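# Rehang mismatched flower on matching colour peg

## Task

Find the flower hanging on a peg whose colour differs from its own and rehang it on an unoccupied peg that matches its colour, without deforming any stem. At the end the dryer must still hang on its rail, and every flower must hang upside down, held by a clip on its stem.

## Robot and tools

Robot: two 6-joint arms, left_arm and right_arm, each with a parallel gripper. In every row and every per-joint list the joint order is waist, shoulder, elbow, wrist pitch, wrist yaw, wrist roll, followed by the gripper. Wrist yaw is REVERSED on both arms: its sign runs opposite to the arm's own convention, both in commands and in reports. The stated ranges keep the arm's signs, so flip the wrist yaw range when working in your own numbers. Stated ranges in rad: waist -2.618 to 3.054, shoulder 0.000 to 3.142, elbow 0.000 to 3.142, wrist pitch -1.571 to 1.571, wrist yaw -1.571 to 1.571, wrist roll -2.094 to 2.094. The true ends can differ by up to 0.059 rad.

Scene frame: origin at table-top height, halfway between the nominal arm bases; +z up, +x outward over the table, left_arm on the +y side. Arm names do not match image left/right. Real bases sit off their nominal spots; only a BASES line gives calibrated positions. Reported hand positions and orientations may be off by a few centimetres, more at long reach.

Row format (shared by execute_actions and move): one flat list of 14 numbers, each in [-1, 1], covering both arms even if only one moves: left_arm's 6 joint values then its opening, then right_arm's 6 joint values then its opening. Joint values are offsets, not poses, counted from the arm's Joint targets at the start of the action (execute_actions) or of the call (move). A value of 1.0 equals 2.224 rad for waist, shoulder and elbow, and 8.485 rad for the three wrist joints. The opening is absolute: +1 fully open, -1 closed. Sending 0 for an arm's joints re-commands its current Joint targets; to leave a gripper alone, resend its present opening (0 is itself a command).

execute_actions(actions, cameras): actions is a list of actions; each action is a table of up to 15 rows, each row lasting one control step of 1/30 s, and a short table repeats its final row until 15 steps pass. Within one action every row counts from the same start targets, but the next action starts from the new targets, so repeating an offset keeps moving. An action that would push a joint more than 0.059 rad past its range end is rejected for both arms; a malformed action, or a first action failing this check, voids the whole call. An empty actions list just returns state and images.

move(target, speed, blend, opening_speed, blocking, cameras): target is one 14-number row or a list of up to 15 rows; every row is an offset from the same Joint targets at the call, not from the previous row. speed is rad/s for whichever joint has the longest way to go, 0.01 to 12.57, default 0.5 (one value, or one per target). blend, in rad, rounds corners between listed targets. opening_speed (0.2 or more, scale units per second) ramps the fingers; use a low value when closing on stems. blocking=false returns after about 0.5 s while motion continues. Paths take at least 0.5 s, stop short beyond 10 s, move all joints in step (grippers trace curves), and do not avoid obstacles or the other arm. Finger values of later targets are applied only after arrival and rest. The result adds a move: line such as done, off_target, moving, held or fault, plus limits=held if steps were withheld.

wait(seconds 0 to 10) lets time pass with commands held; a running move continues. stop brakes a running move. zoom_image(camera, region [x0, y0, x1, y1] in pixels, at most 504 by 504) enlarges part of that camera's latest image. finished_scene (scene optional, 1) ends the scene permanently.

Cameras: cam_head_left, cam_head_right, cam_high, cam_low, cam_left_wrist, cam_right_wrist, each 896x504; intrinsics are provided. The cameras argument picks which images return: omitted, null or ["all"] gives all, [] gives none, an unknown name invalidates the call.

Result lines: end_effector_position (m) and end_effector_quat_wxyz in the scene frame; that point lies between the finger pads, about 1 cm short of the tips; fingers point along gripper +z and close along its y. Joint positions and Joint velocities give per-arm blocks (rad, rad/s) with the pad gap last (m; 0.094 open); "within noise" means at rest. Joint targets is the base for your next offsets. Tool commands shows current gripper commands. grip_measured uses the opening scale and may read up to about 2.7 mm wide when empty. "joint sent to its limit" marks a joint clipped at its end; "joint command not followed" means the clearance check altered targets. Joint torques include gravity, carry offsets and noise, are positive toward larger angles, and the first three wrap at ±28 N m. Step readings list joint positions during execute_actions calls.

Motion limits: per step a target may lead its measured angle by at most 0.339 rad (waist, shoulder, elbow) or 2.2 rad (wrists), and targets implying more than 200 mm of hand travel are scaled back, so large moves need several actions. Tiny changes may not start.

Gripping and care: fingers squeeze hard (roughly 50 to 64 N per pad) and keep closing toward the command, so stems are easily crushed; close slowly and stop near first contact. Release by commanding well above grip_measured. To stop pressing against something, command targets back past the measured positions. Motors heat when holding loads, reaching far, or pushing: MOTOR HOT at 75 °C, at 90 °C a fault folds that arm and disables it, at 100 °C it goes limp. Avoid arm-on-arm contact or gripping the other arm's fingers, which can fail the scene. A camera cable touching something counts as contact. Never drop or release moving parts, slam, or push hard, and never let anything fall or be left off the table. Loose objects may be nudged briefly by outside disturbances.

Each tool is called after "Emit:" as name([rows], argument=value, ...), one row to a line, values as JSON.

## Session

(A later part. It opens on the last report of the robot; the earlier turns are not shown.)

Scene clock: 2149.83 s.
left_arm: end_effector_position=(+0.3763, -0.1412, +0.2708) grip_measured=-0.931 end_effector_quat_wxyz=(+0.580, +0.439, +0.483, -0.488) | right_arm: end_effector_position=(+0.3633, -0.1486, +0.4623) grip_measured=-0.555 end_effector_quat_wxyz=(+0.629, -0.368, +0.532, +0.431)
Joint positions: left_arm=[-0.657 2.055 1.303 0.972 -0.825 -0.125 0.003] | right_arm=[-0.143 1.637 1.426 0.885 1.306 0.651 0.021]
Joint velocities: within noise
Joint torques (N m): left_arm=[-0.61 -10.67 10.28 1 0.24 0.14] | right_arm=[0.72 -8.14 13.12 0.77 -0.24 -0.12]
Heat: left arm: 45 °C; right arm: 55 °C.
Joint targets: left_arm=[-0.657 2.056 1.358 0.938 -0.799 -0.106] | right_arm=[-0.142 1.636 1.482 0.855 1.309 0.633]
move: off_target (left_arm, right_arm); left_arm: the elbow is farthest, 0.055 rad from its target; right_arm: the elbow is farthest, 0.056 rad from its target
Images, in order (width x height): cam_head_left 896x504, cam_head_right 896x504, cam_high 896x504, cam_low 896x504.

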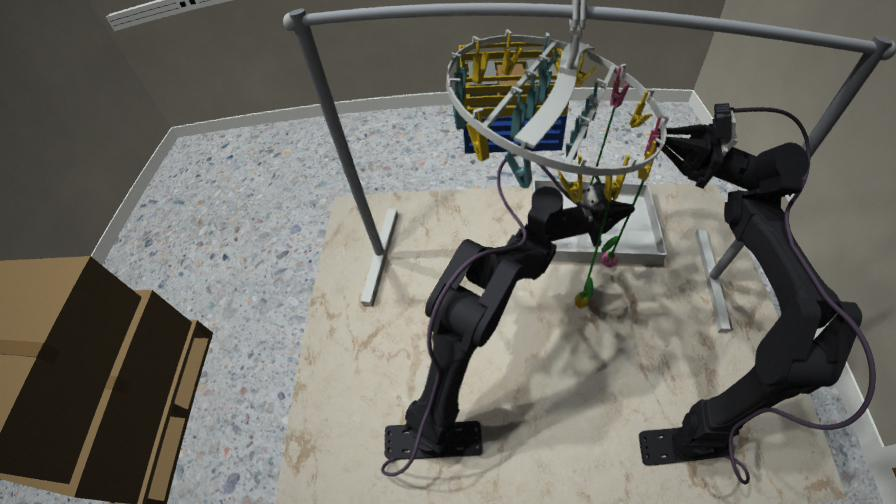

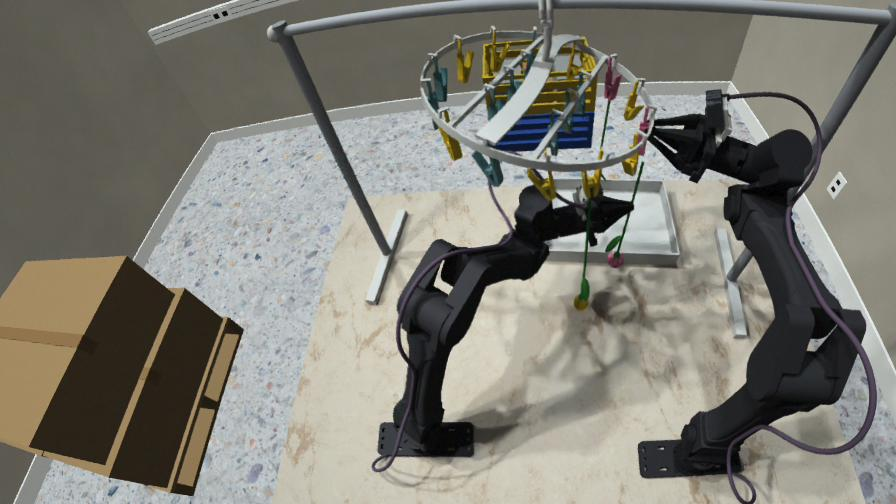

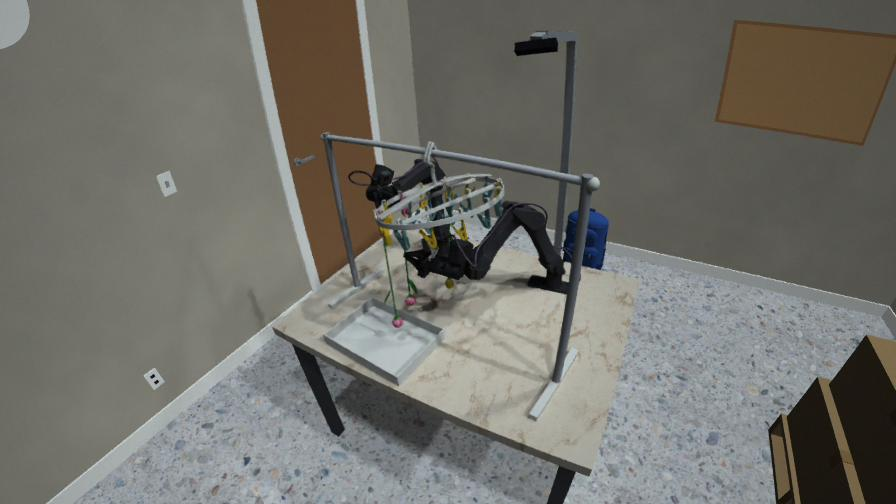

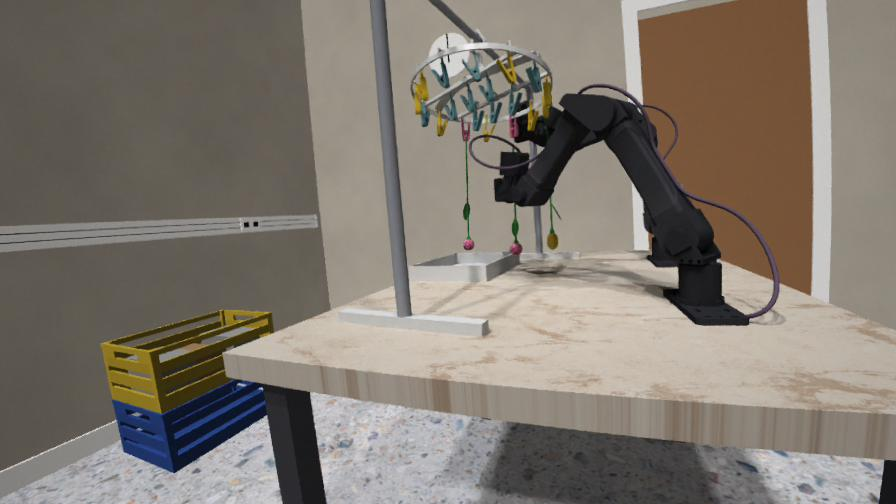

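Emit:
zoom_image(camera="cam_low", region=[500, 110, 532, 160])

Emit:
execute_actions(actions=[], cameras=["cam_right_wrist", "cam_left_wrist", "cam_low", "cam_head_right", "cam_high", "cam_head_left"])

Scaled by 10.080 from the camera's 896x504 image, which has a finer 1280x720 frame.

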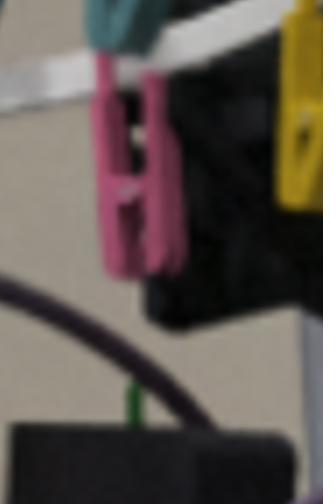

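Scene clock: 2230.90 s.
left_arm: end_effector_position=(+0.3766, -0.1412, +0.2706) grip_measured=-0.931 end_effector_quat_wxyz=(+0.580, +0.439, +0.483, -0.487) | right_arm: end_effector_position=(+0.3633, -0.1486, +0.4623) grip_measured=-0.555 end_effector_quat_wxyz=(+0.629, -0.368, +0.532, +0.431)
Joint positions: left_arm=[-0.657 2.055 1.303 0.971 -0.823 -0.123 0.003] | right_arm=[-0.143 1.637 1.426 0.885 1.306 0.651 0.021]
Joint velocities: within noise
Joint torques (N m): left_arm=[-0.47 -10.67 10.18 0.98 0.22 0.12] | right_arm=[0.72 -8.14 13.12 0.77 -0.24 -0.12]
Heat: left arm: 42 °C; right arm: 56 °C.
Joint targets: left_arm=[-0.657 2.056 1.358 0.938 -0.799 -0.106] | right_arm=[-0.142 1.636 1.482 0.855 1.309 0.633]
Tool commands: left_gripper/opening=-0.98 right_gripper/opening=-0.8

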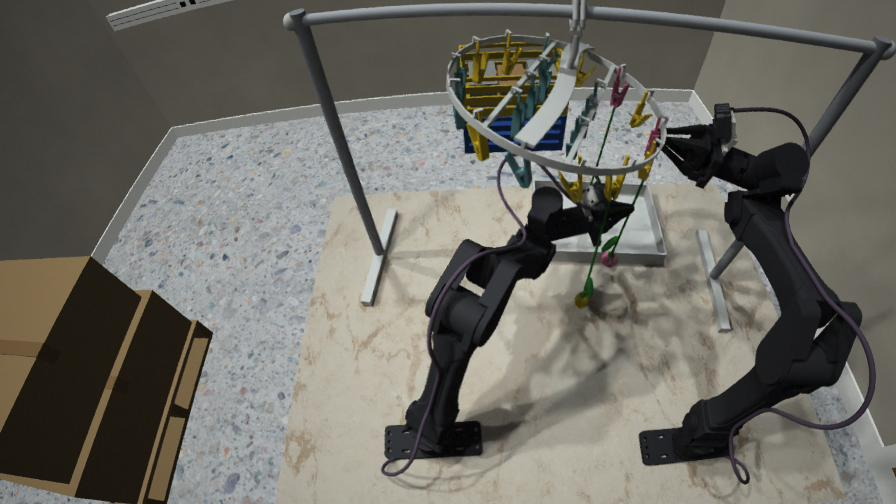

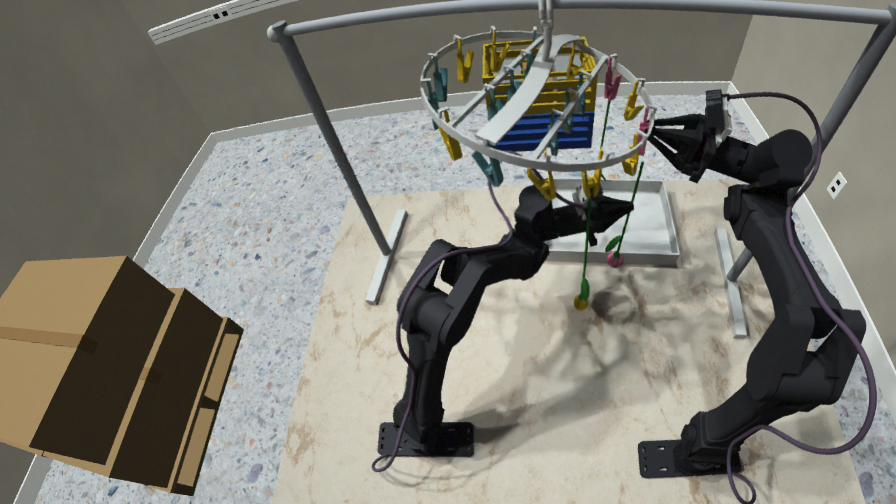

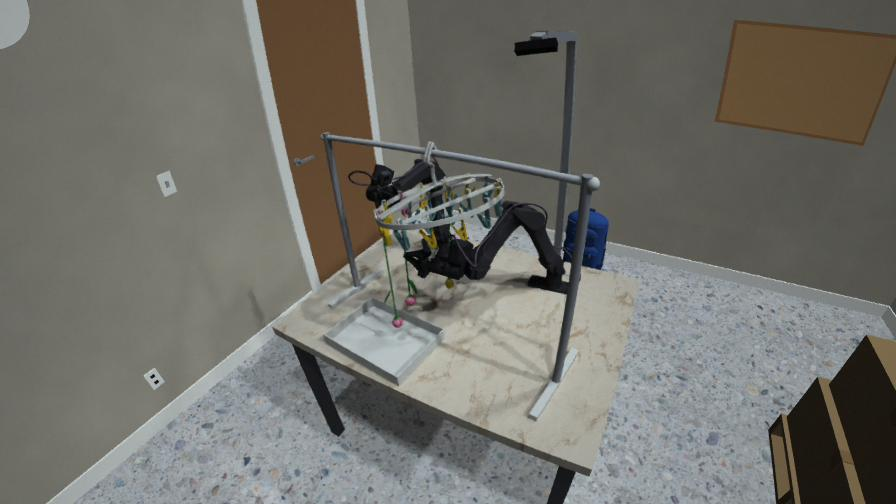

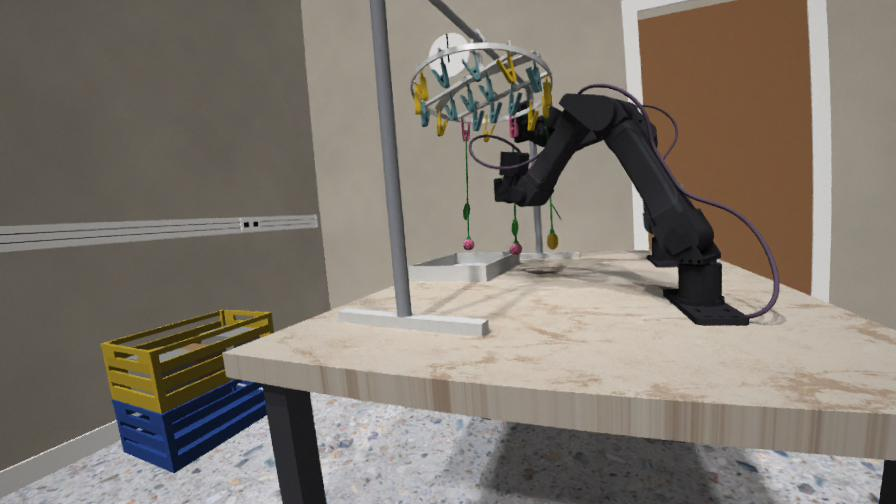

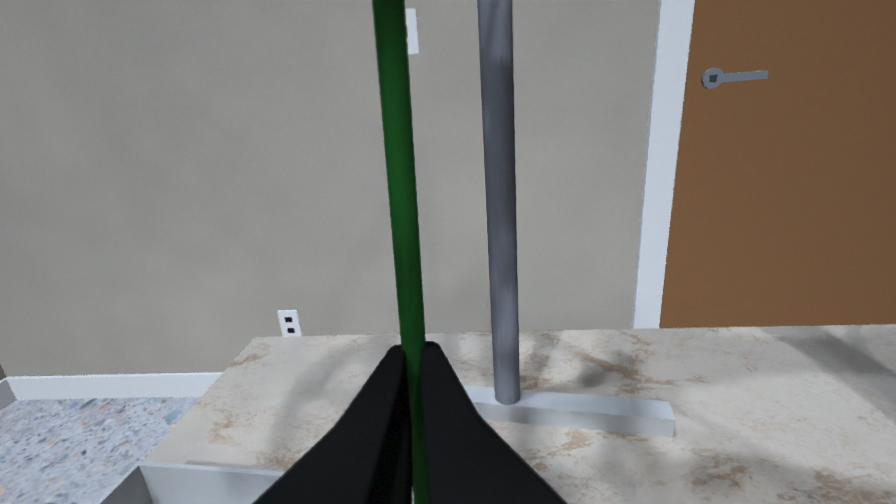

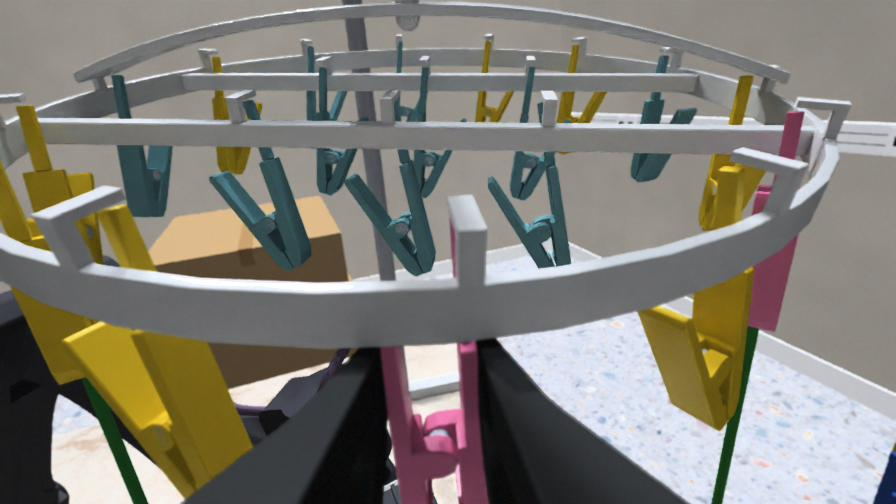

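Emit:
zoom_image(camera="cam_right_wrist", region=[340, 330, 540, 504])

Emit:
zoom_image(camera="cam_low", region=[506, 110, 526, 150])

Emit:
zoom_image(camera="cam_high", region=[395, 195, 420, 255])

Scaled by 2.520 from the camera's 896x504 image, which has a finer 1280x720 frame.

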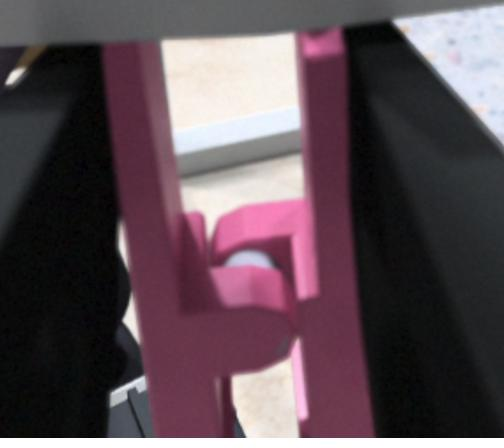

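Scaled by 12.600 from the camera's 896x504 image, which has a finer 1280x720 frame.

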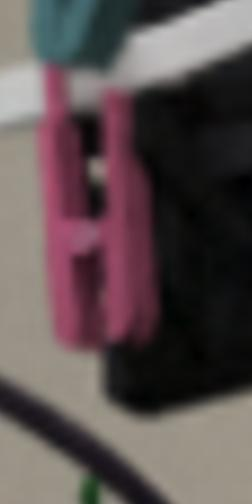

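Scaled by 8.400 from the camera's 896x504 image, which has a finer 1280x720 frame.

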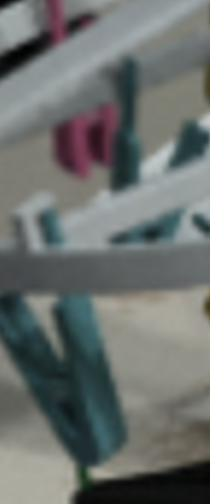

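Emit:
zoom_image(camera="cam_left_wrist", region=[350, 0, 450, 60])

Emit:
zoom_image(camera="cam_left_wrist", region=[360, 280, 460, 340])

Scaled by 5.040 from the camera's 896x504 image, which has a finer 1280x720 frame.

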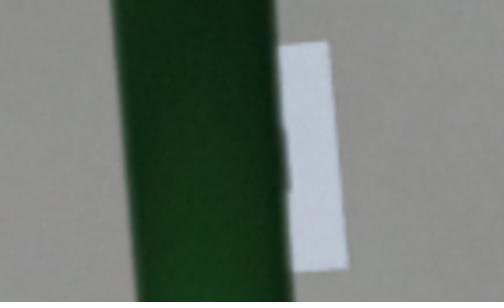

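Scaled by 5.040 from the camera's 896x504 image, which has a finer 1280x720 frame.

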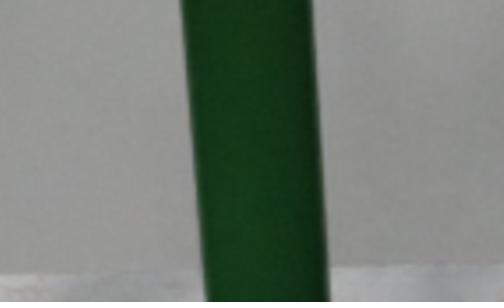

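Emit:
move(target=[0.0054, -0.0454, -0.0468, -0.01084, -0.00448, 0.00389, -0.98, 0, 0, 0, 0, 0, 0, -0.8], speed=0.06, cameras=["cam_head_left","cam_head_right","cam_low","cam_high","cam_left_wrist","cam_right_wrist"])

Scene clock: 2334.60 s.
left_arm: end_effector_position=(+0.3681, -0.1373, +0.2661) grip_measured=-0.931 end_effector_quat_wxyz=(+0.560, +0.448, +0.501, -0.484) | right_arm: end_effector_position=(+0.3633, -0.1486, +0.4623) grip_measured=-0.555 end_effector_quat_wxyz=(+0.629, -0.368, +0.532, +0.431)
Joint positions: left_arm=[-0.657 2.004 1.27 0.88 -0.837 -0.091 0.003] | right_arm=[-0.143 1.637 1.426 0.885 1.306 0.651 0.021]
Joint velocities: within noise
Joint torques (N m): left_arm=[0.7 -15.3 4.37 1.02 0 0.15] | right_arm=[0.72 -8.14 13.12 0.77 -0.24 -0.12]
Heat: left arm: 45 °C; right arm: 56 °C.
Joint targets: left_arm=[-0.645 1.955 1.254 0.846 -0.837 -0.073] | right_arm=[-0.142 1.636 1.482 0.855 1.309 0.633]
move: off_target (left_arm, right_arm); left_arm: the shoulder is farthest, 0.049 rad from its target; right_arm: the elbow is farthest, 0.056 rad from its target

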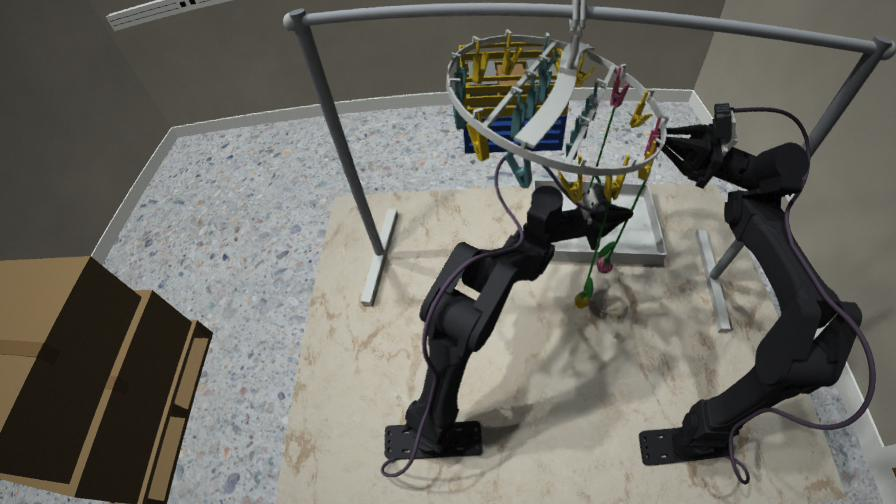

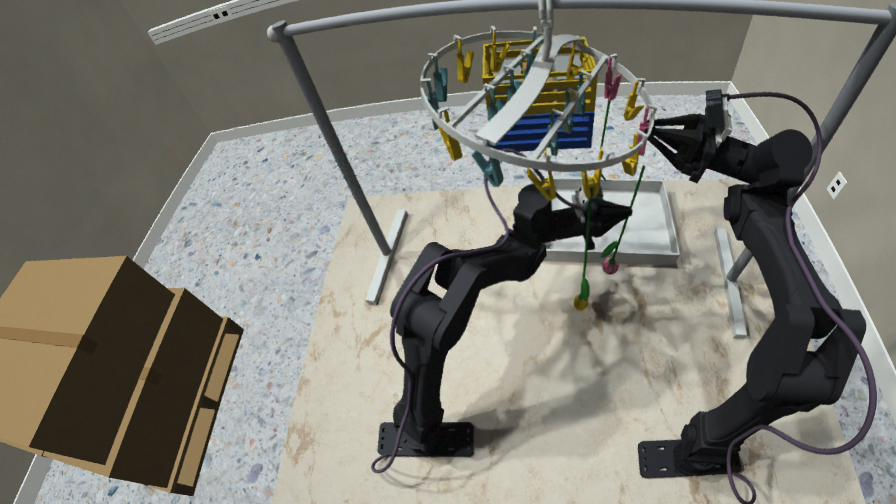

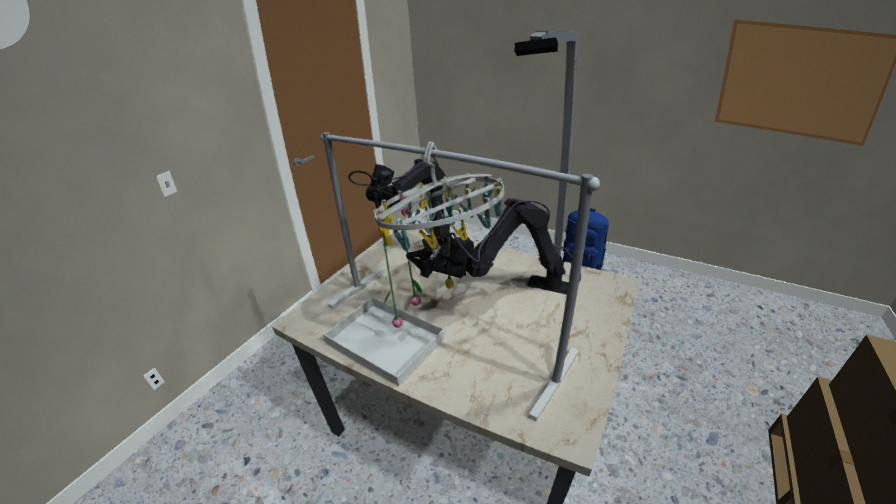

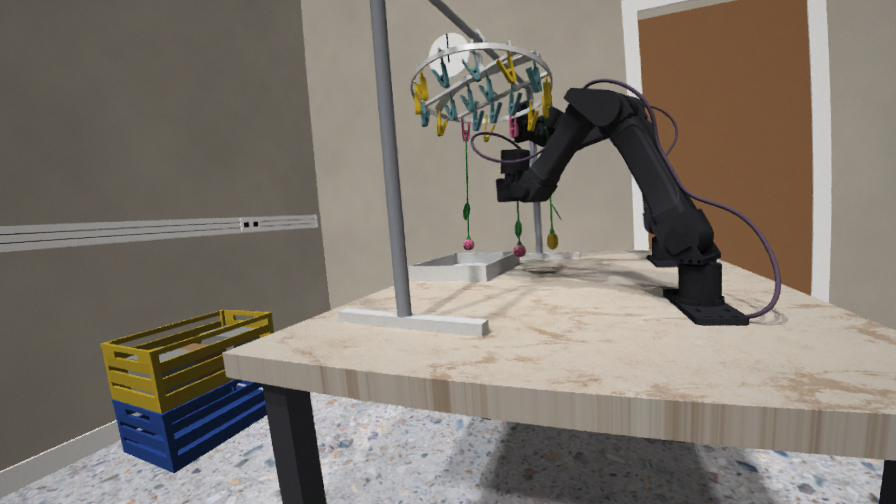

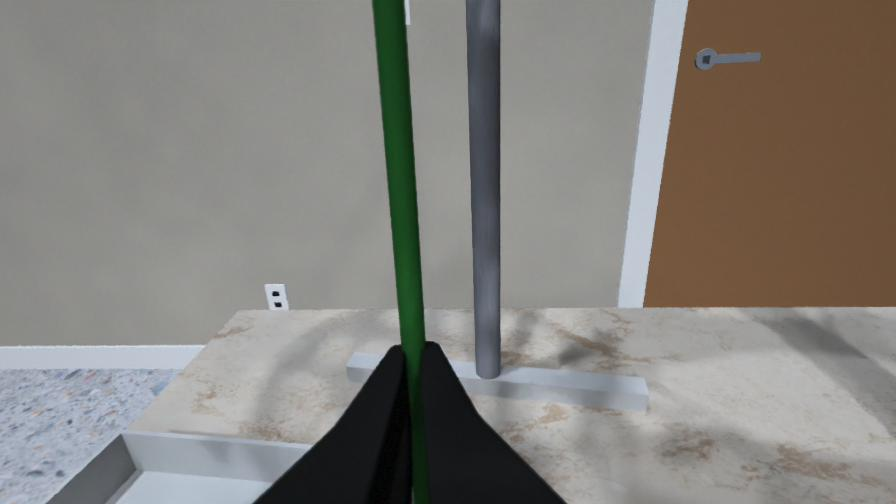

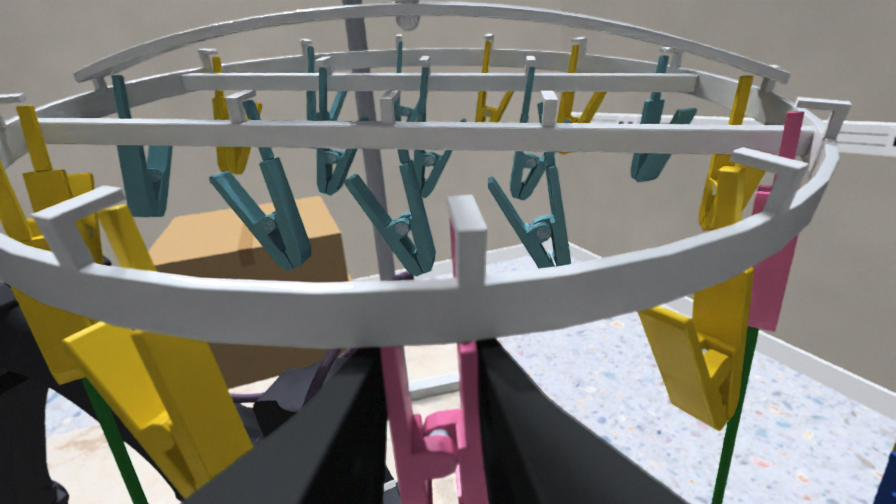

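Emit:
move(target=[0.0062, -0.0135, 0, 0, 0, 0, -0.98, 0, 0, 0, 0, 0, 0, -0.8], speed=0.06, cameras=["cam_head_left","cam_head_right","cam_low","cam_high"])

Emit:
zoom_image(camera="cam_head_right", region=[620, 100, 670, 190])

Emit:
zoom_image(camera="cam_low", region=[506, 110, 526, 150])

Emit:
zoom_image(camera="cam_high", region=[390, 190, 440, 310])

Emit:
zoom_image(camera="cam_head_left", region=[600, 110, 680, 220])

Scene clock: 2343.33 s.
left_arm: end_effector_position=(+0.3727, -0.1268, +0.2814) grip_measured=-0.931 end_effector_quat_wxyz=(+0.574, +0.444, +0.495, -0.477) | right_arm: end_effector_position=(+0.3633, -0.1486, +0.4623) grip_measured=-0.555 end_effector_quat_wxyz=(+0.629, -0.368, +0.532, +0.431)
Joint positions: left_arm=[-0.636 1.973 1.27 0.877 -0.838 -0.091 0.003] | right_arm=[-0.143 1.637 1.426 0.885 1.306 0.651 0.021]
Joint velocities: within noise
Joint torques (N m): left_arm=[0.54 -14.79 4.4 1 0.01 0.15] | right_arm=[0.72 -8.16 13.12 0.77 -0.23 -0.12]
Heat: left arm: 49 °C; right arm: 57 °C.
Joint targets: left_arm=[-0.631 1.925 1.254 0.846 -0.837 -0.073] | right_arm=[-0.142 1.636 1.482 0.855 1.309 0.633]
move: off_target (left_arm, right_arm); left_arm: the shoulder is farthest, 0.048 rad from its target; right_arm: the elbow is farthest, 0.056 rad from its target
Images, in order (width x height): cam_head_left 896x504, cam_head_right 896x504, cam_high 896x504, cam_low 896x504.

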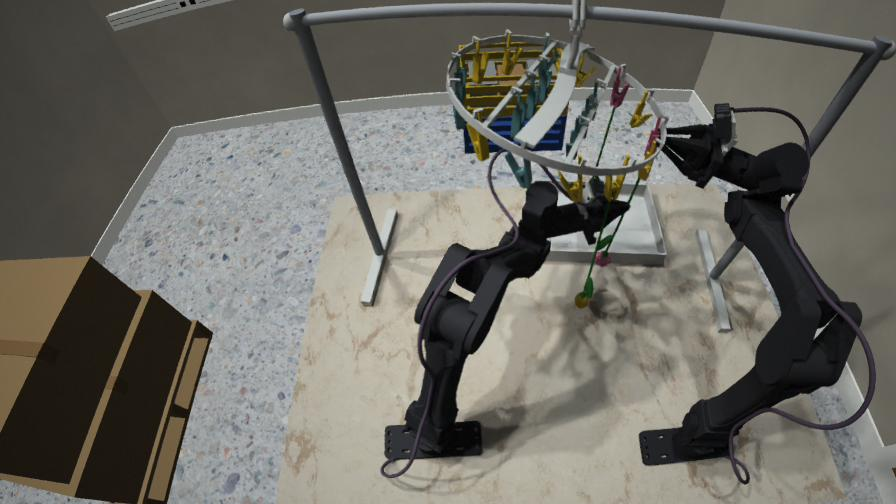

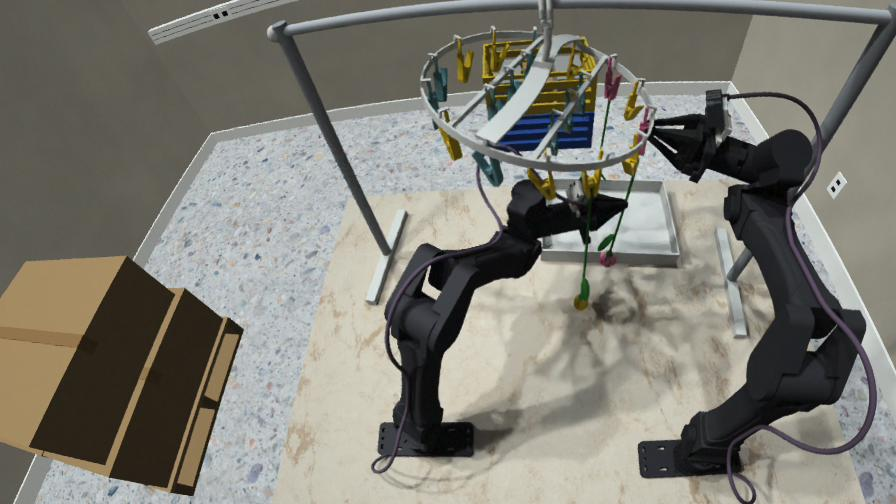

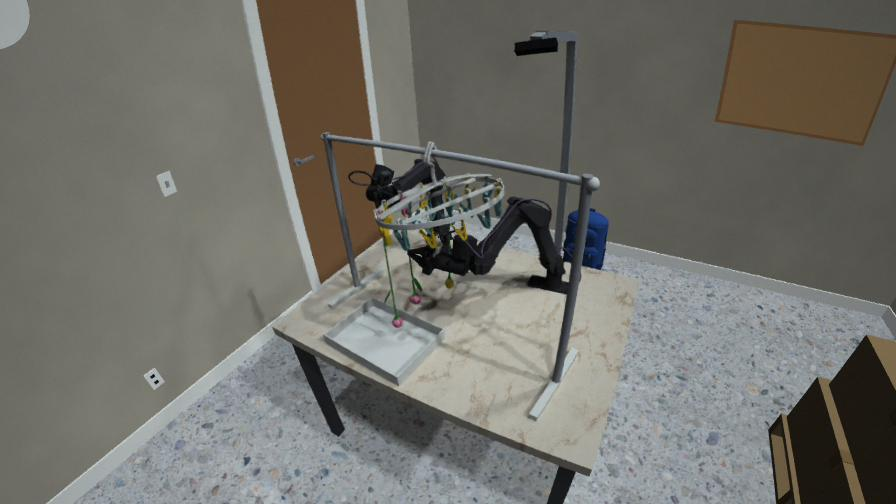

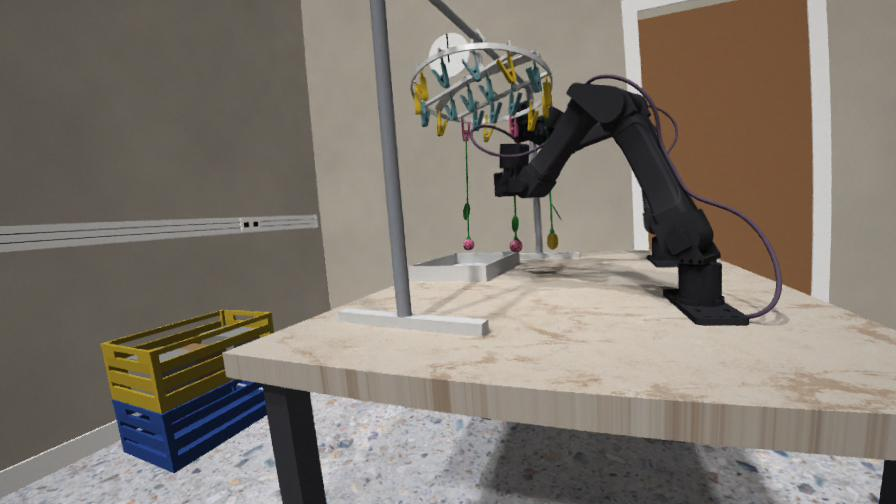

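Scaled by 5.600 from the camera's 896x504 image, which has a finer 1280x720 frame.

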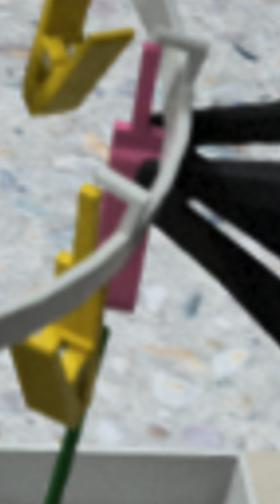

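Scaled by 12.600 from the camera's 896x504 image, which has a finer 1280x720 frame.

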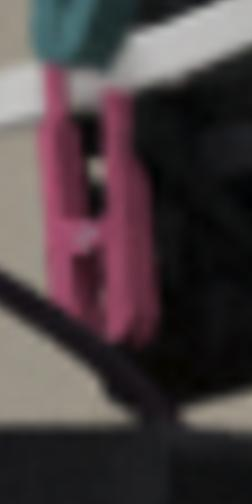

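Scaled by 4.200 from the camera's 896x504 image, which has a finer 1280x720 frame.

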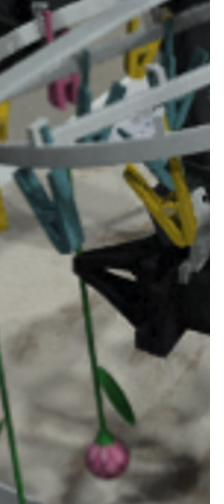

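Scaled by 4.582 from the camera's 896x504 image, which has a finer 1280x720 frame.

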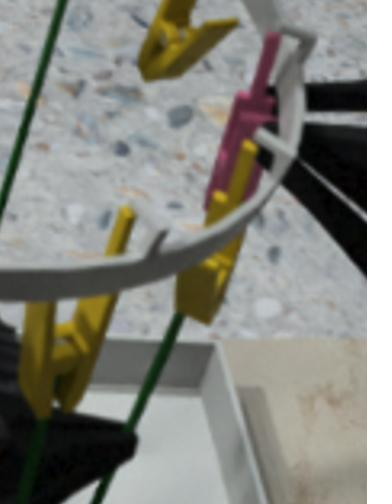

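Emit:
zoom_image(camera="cam_low", region=[490, 190, 540, 260])

Emit:
zoom_image(camera="cam_low", region=[440, 110, 580, 260])

Scaled by 7.200 from the camera's 896x504 image, which has a finer 1280x720 frame.

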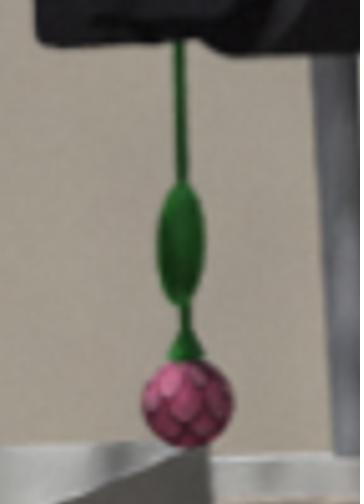

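Scaled by 3.360 from the camera's 896x504 image, which has a finer 1280x720 frame.

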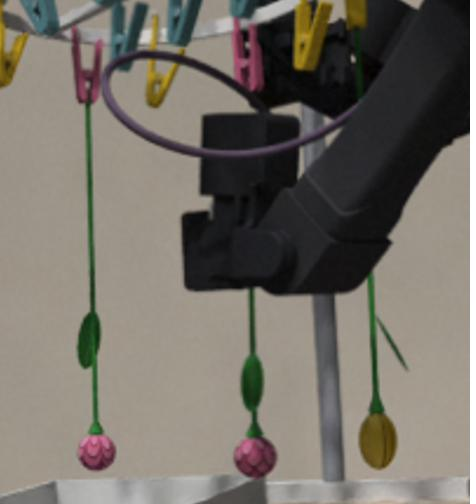

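Emit:
zoom_image(camera="cam_head_right", region=[620, 140, 660, 200])

Emit:
zoom_image(camera="cam_head_right", region=[590, 150, 650, 270])

Scaled by 8.400 from the camera's 896x504 image, which has a finer 1280x720 frame.

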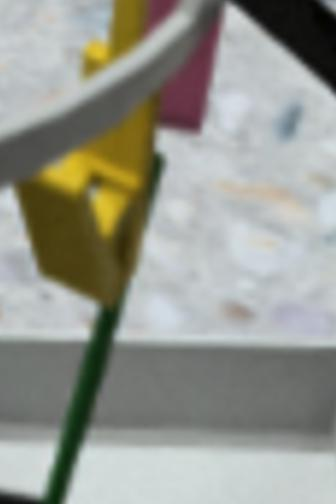

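Scaled by 4.200 from the camera's 896x504 image, which has a finer 1280x720 frame.

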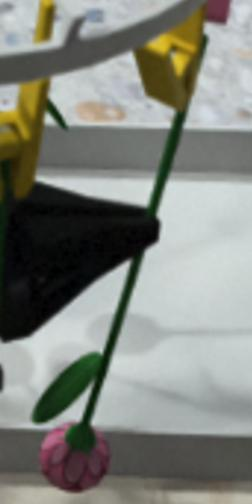

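Emit:
execute_actions(actions=[], cameras=["cam_right_wrist", "cam_head_left", "cam_high"])

Emit:
zoom_image(camera="cam_right_wrist", region=[0, 200, 400, 504])

Emit:
zoom_image(camera="cam_high", region=[390, 180, 500, 310])

Emit:
zoom_image(camera="cam_head_left", region=[520, 150, 660, 310])

Scene clock: 2391.73 s.
left_arm: end_effector_position=(+0.3746, -0.1250, +0.2814) grip_measured=-0.931 end_effector_quat_wxyz=(+0.575, +0.443, +0.496, -0.476) | right_arm: end_effector_position=(+0.3633, -0.1486, +0.4623) grip_measured=-0.555 end_effector_quat_wxyz=(+0.629, -0.368, +0.532, +0.431)
Joint positions: left_arm=[-0.631 1.973 1.27 0.877 -0.838 -0.091 0.003] | right_arm=[-0.143 1.637 1.426 0.885 1.306 0.651 0.021]
Joint velocities: within noise
Joint torques (N m): left_arm=[0.35 -14.95 4.27 1 -0.01 0.15] | right_arm=[0.72 -8.14 13.11 0.77 -0.24 -0.12]
Heat: left arm: 44 °C; right arm: 57 °C.
Joint targets: left_arm=[-0.631 1.925 1.254 0.846 -0.837 -0.073] | right_arm=[-0.142 1.636 1.482 0.855 1.309 0.633]
Tool commands: left_gripper/opening=-0.98 right_gripper/opening=-0.8
Images, in order (width x height): cam_head_left 896x504, cam_high 896x504, cam_right_wrist 896x504.

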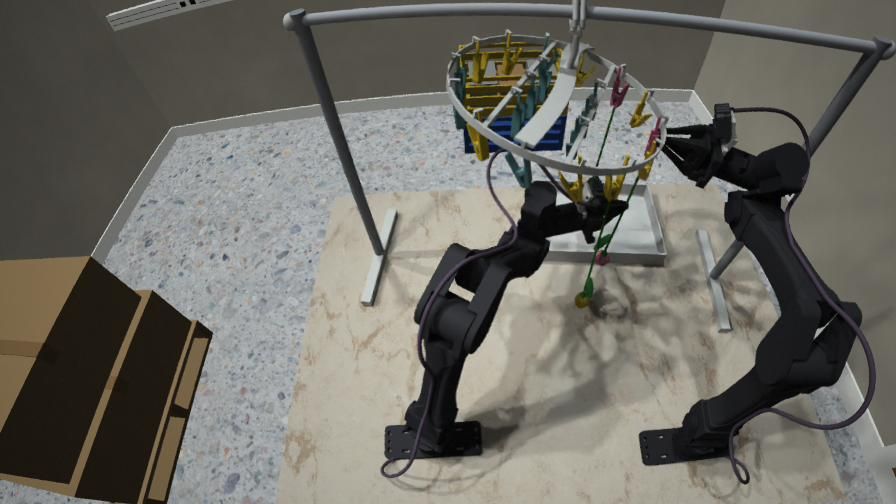

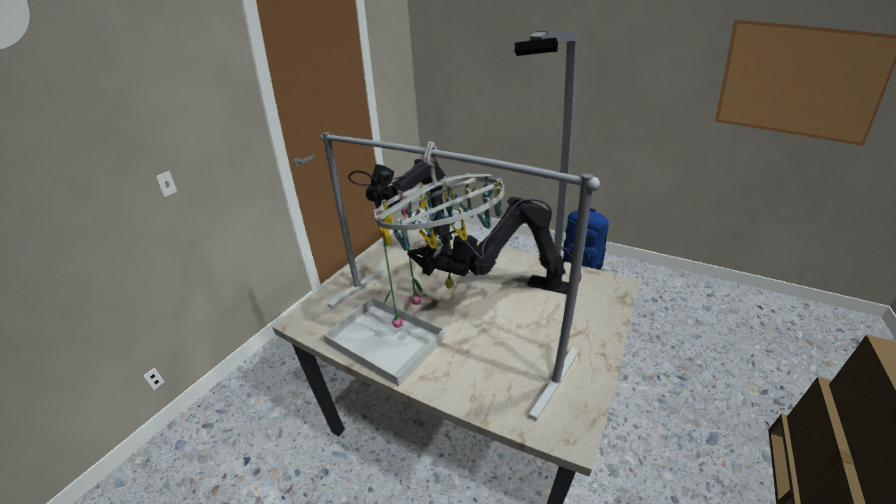

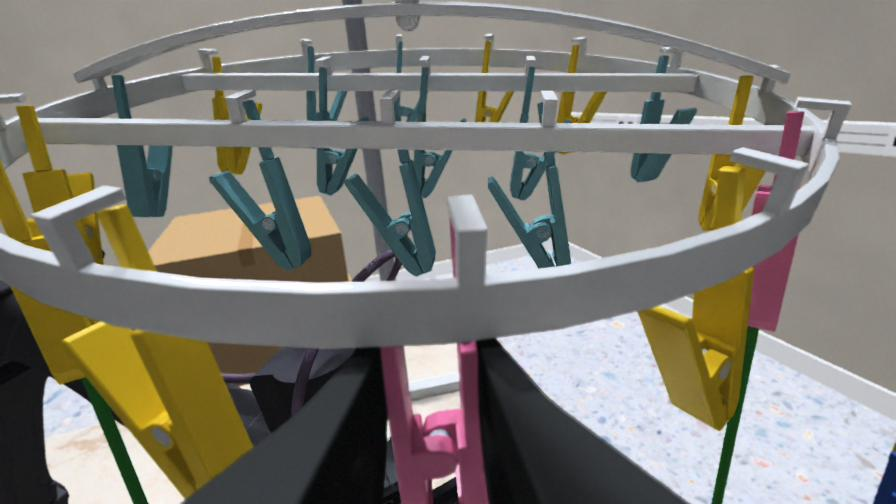

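Scaled by 1.260 from the camera's 896x504 image, which has a finer 1280x720 frame.

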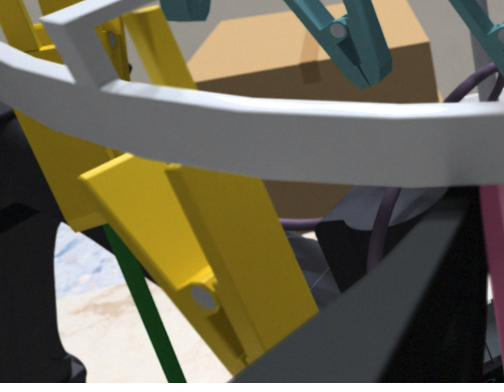

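Scaled by 3.877 from the camera's 896x504 image, which has a finer 1280x720 frame.

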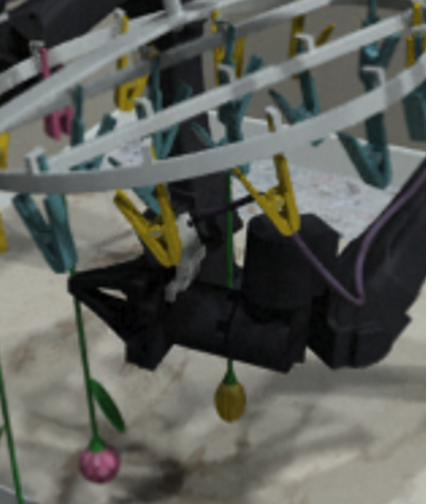

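Scaled by 3.150 from the camera's 896x504 image, which has a finer 1280x720 frame.

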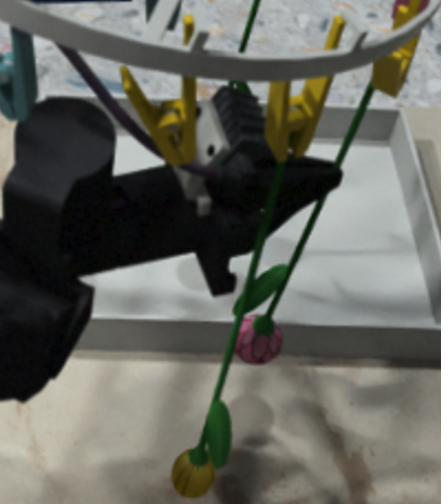

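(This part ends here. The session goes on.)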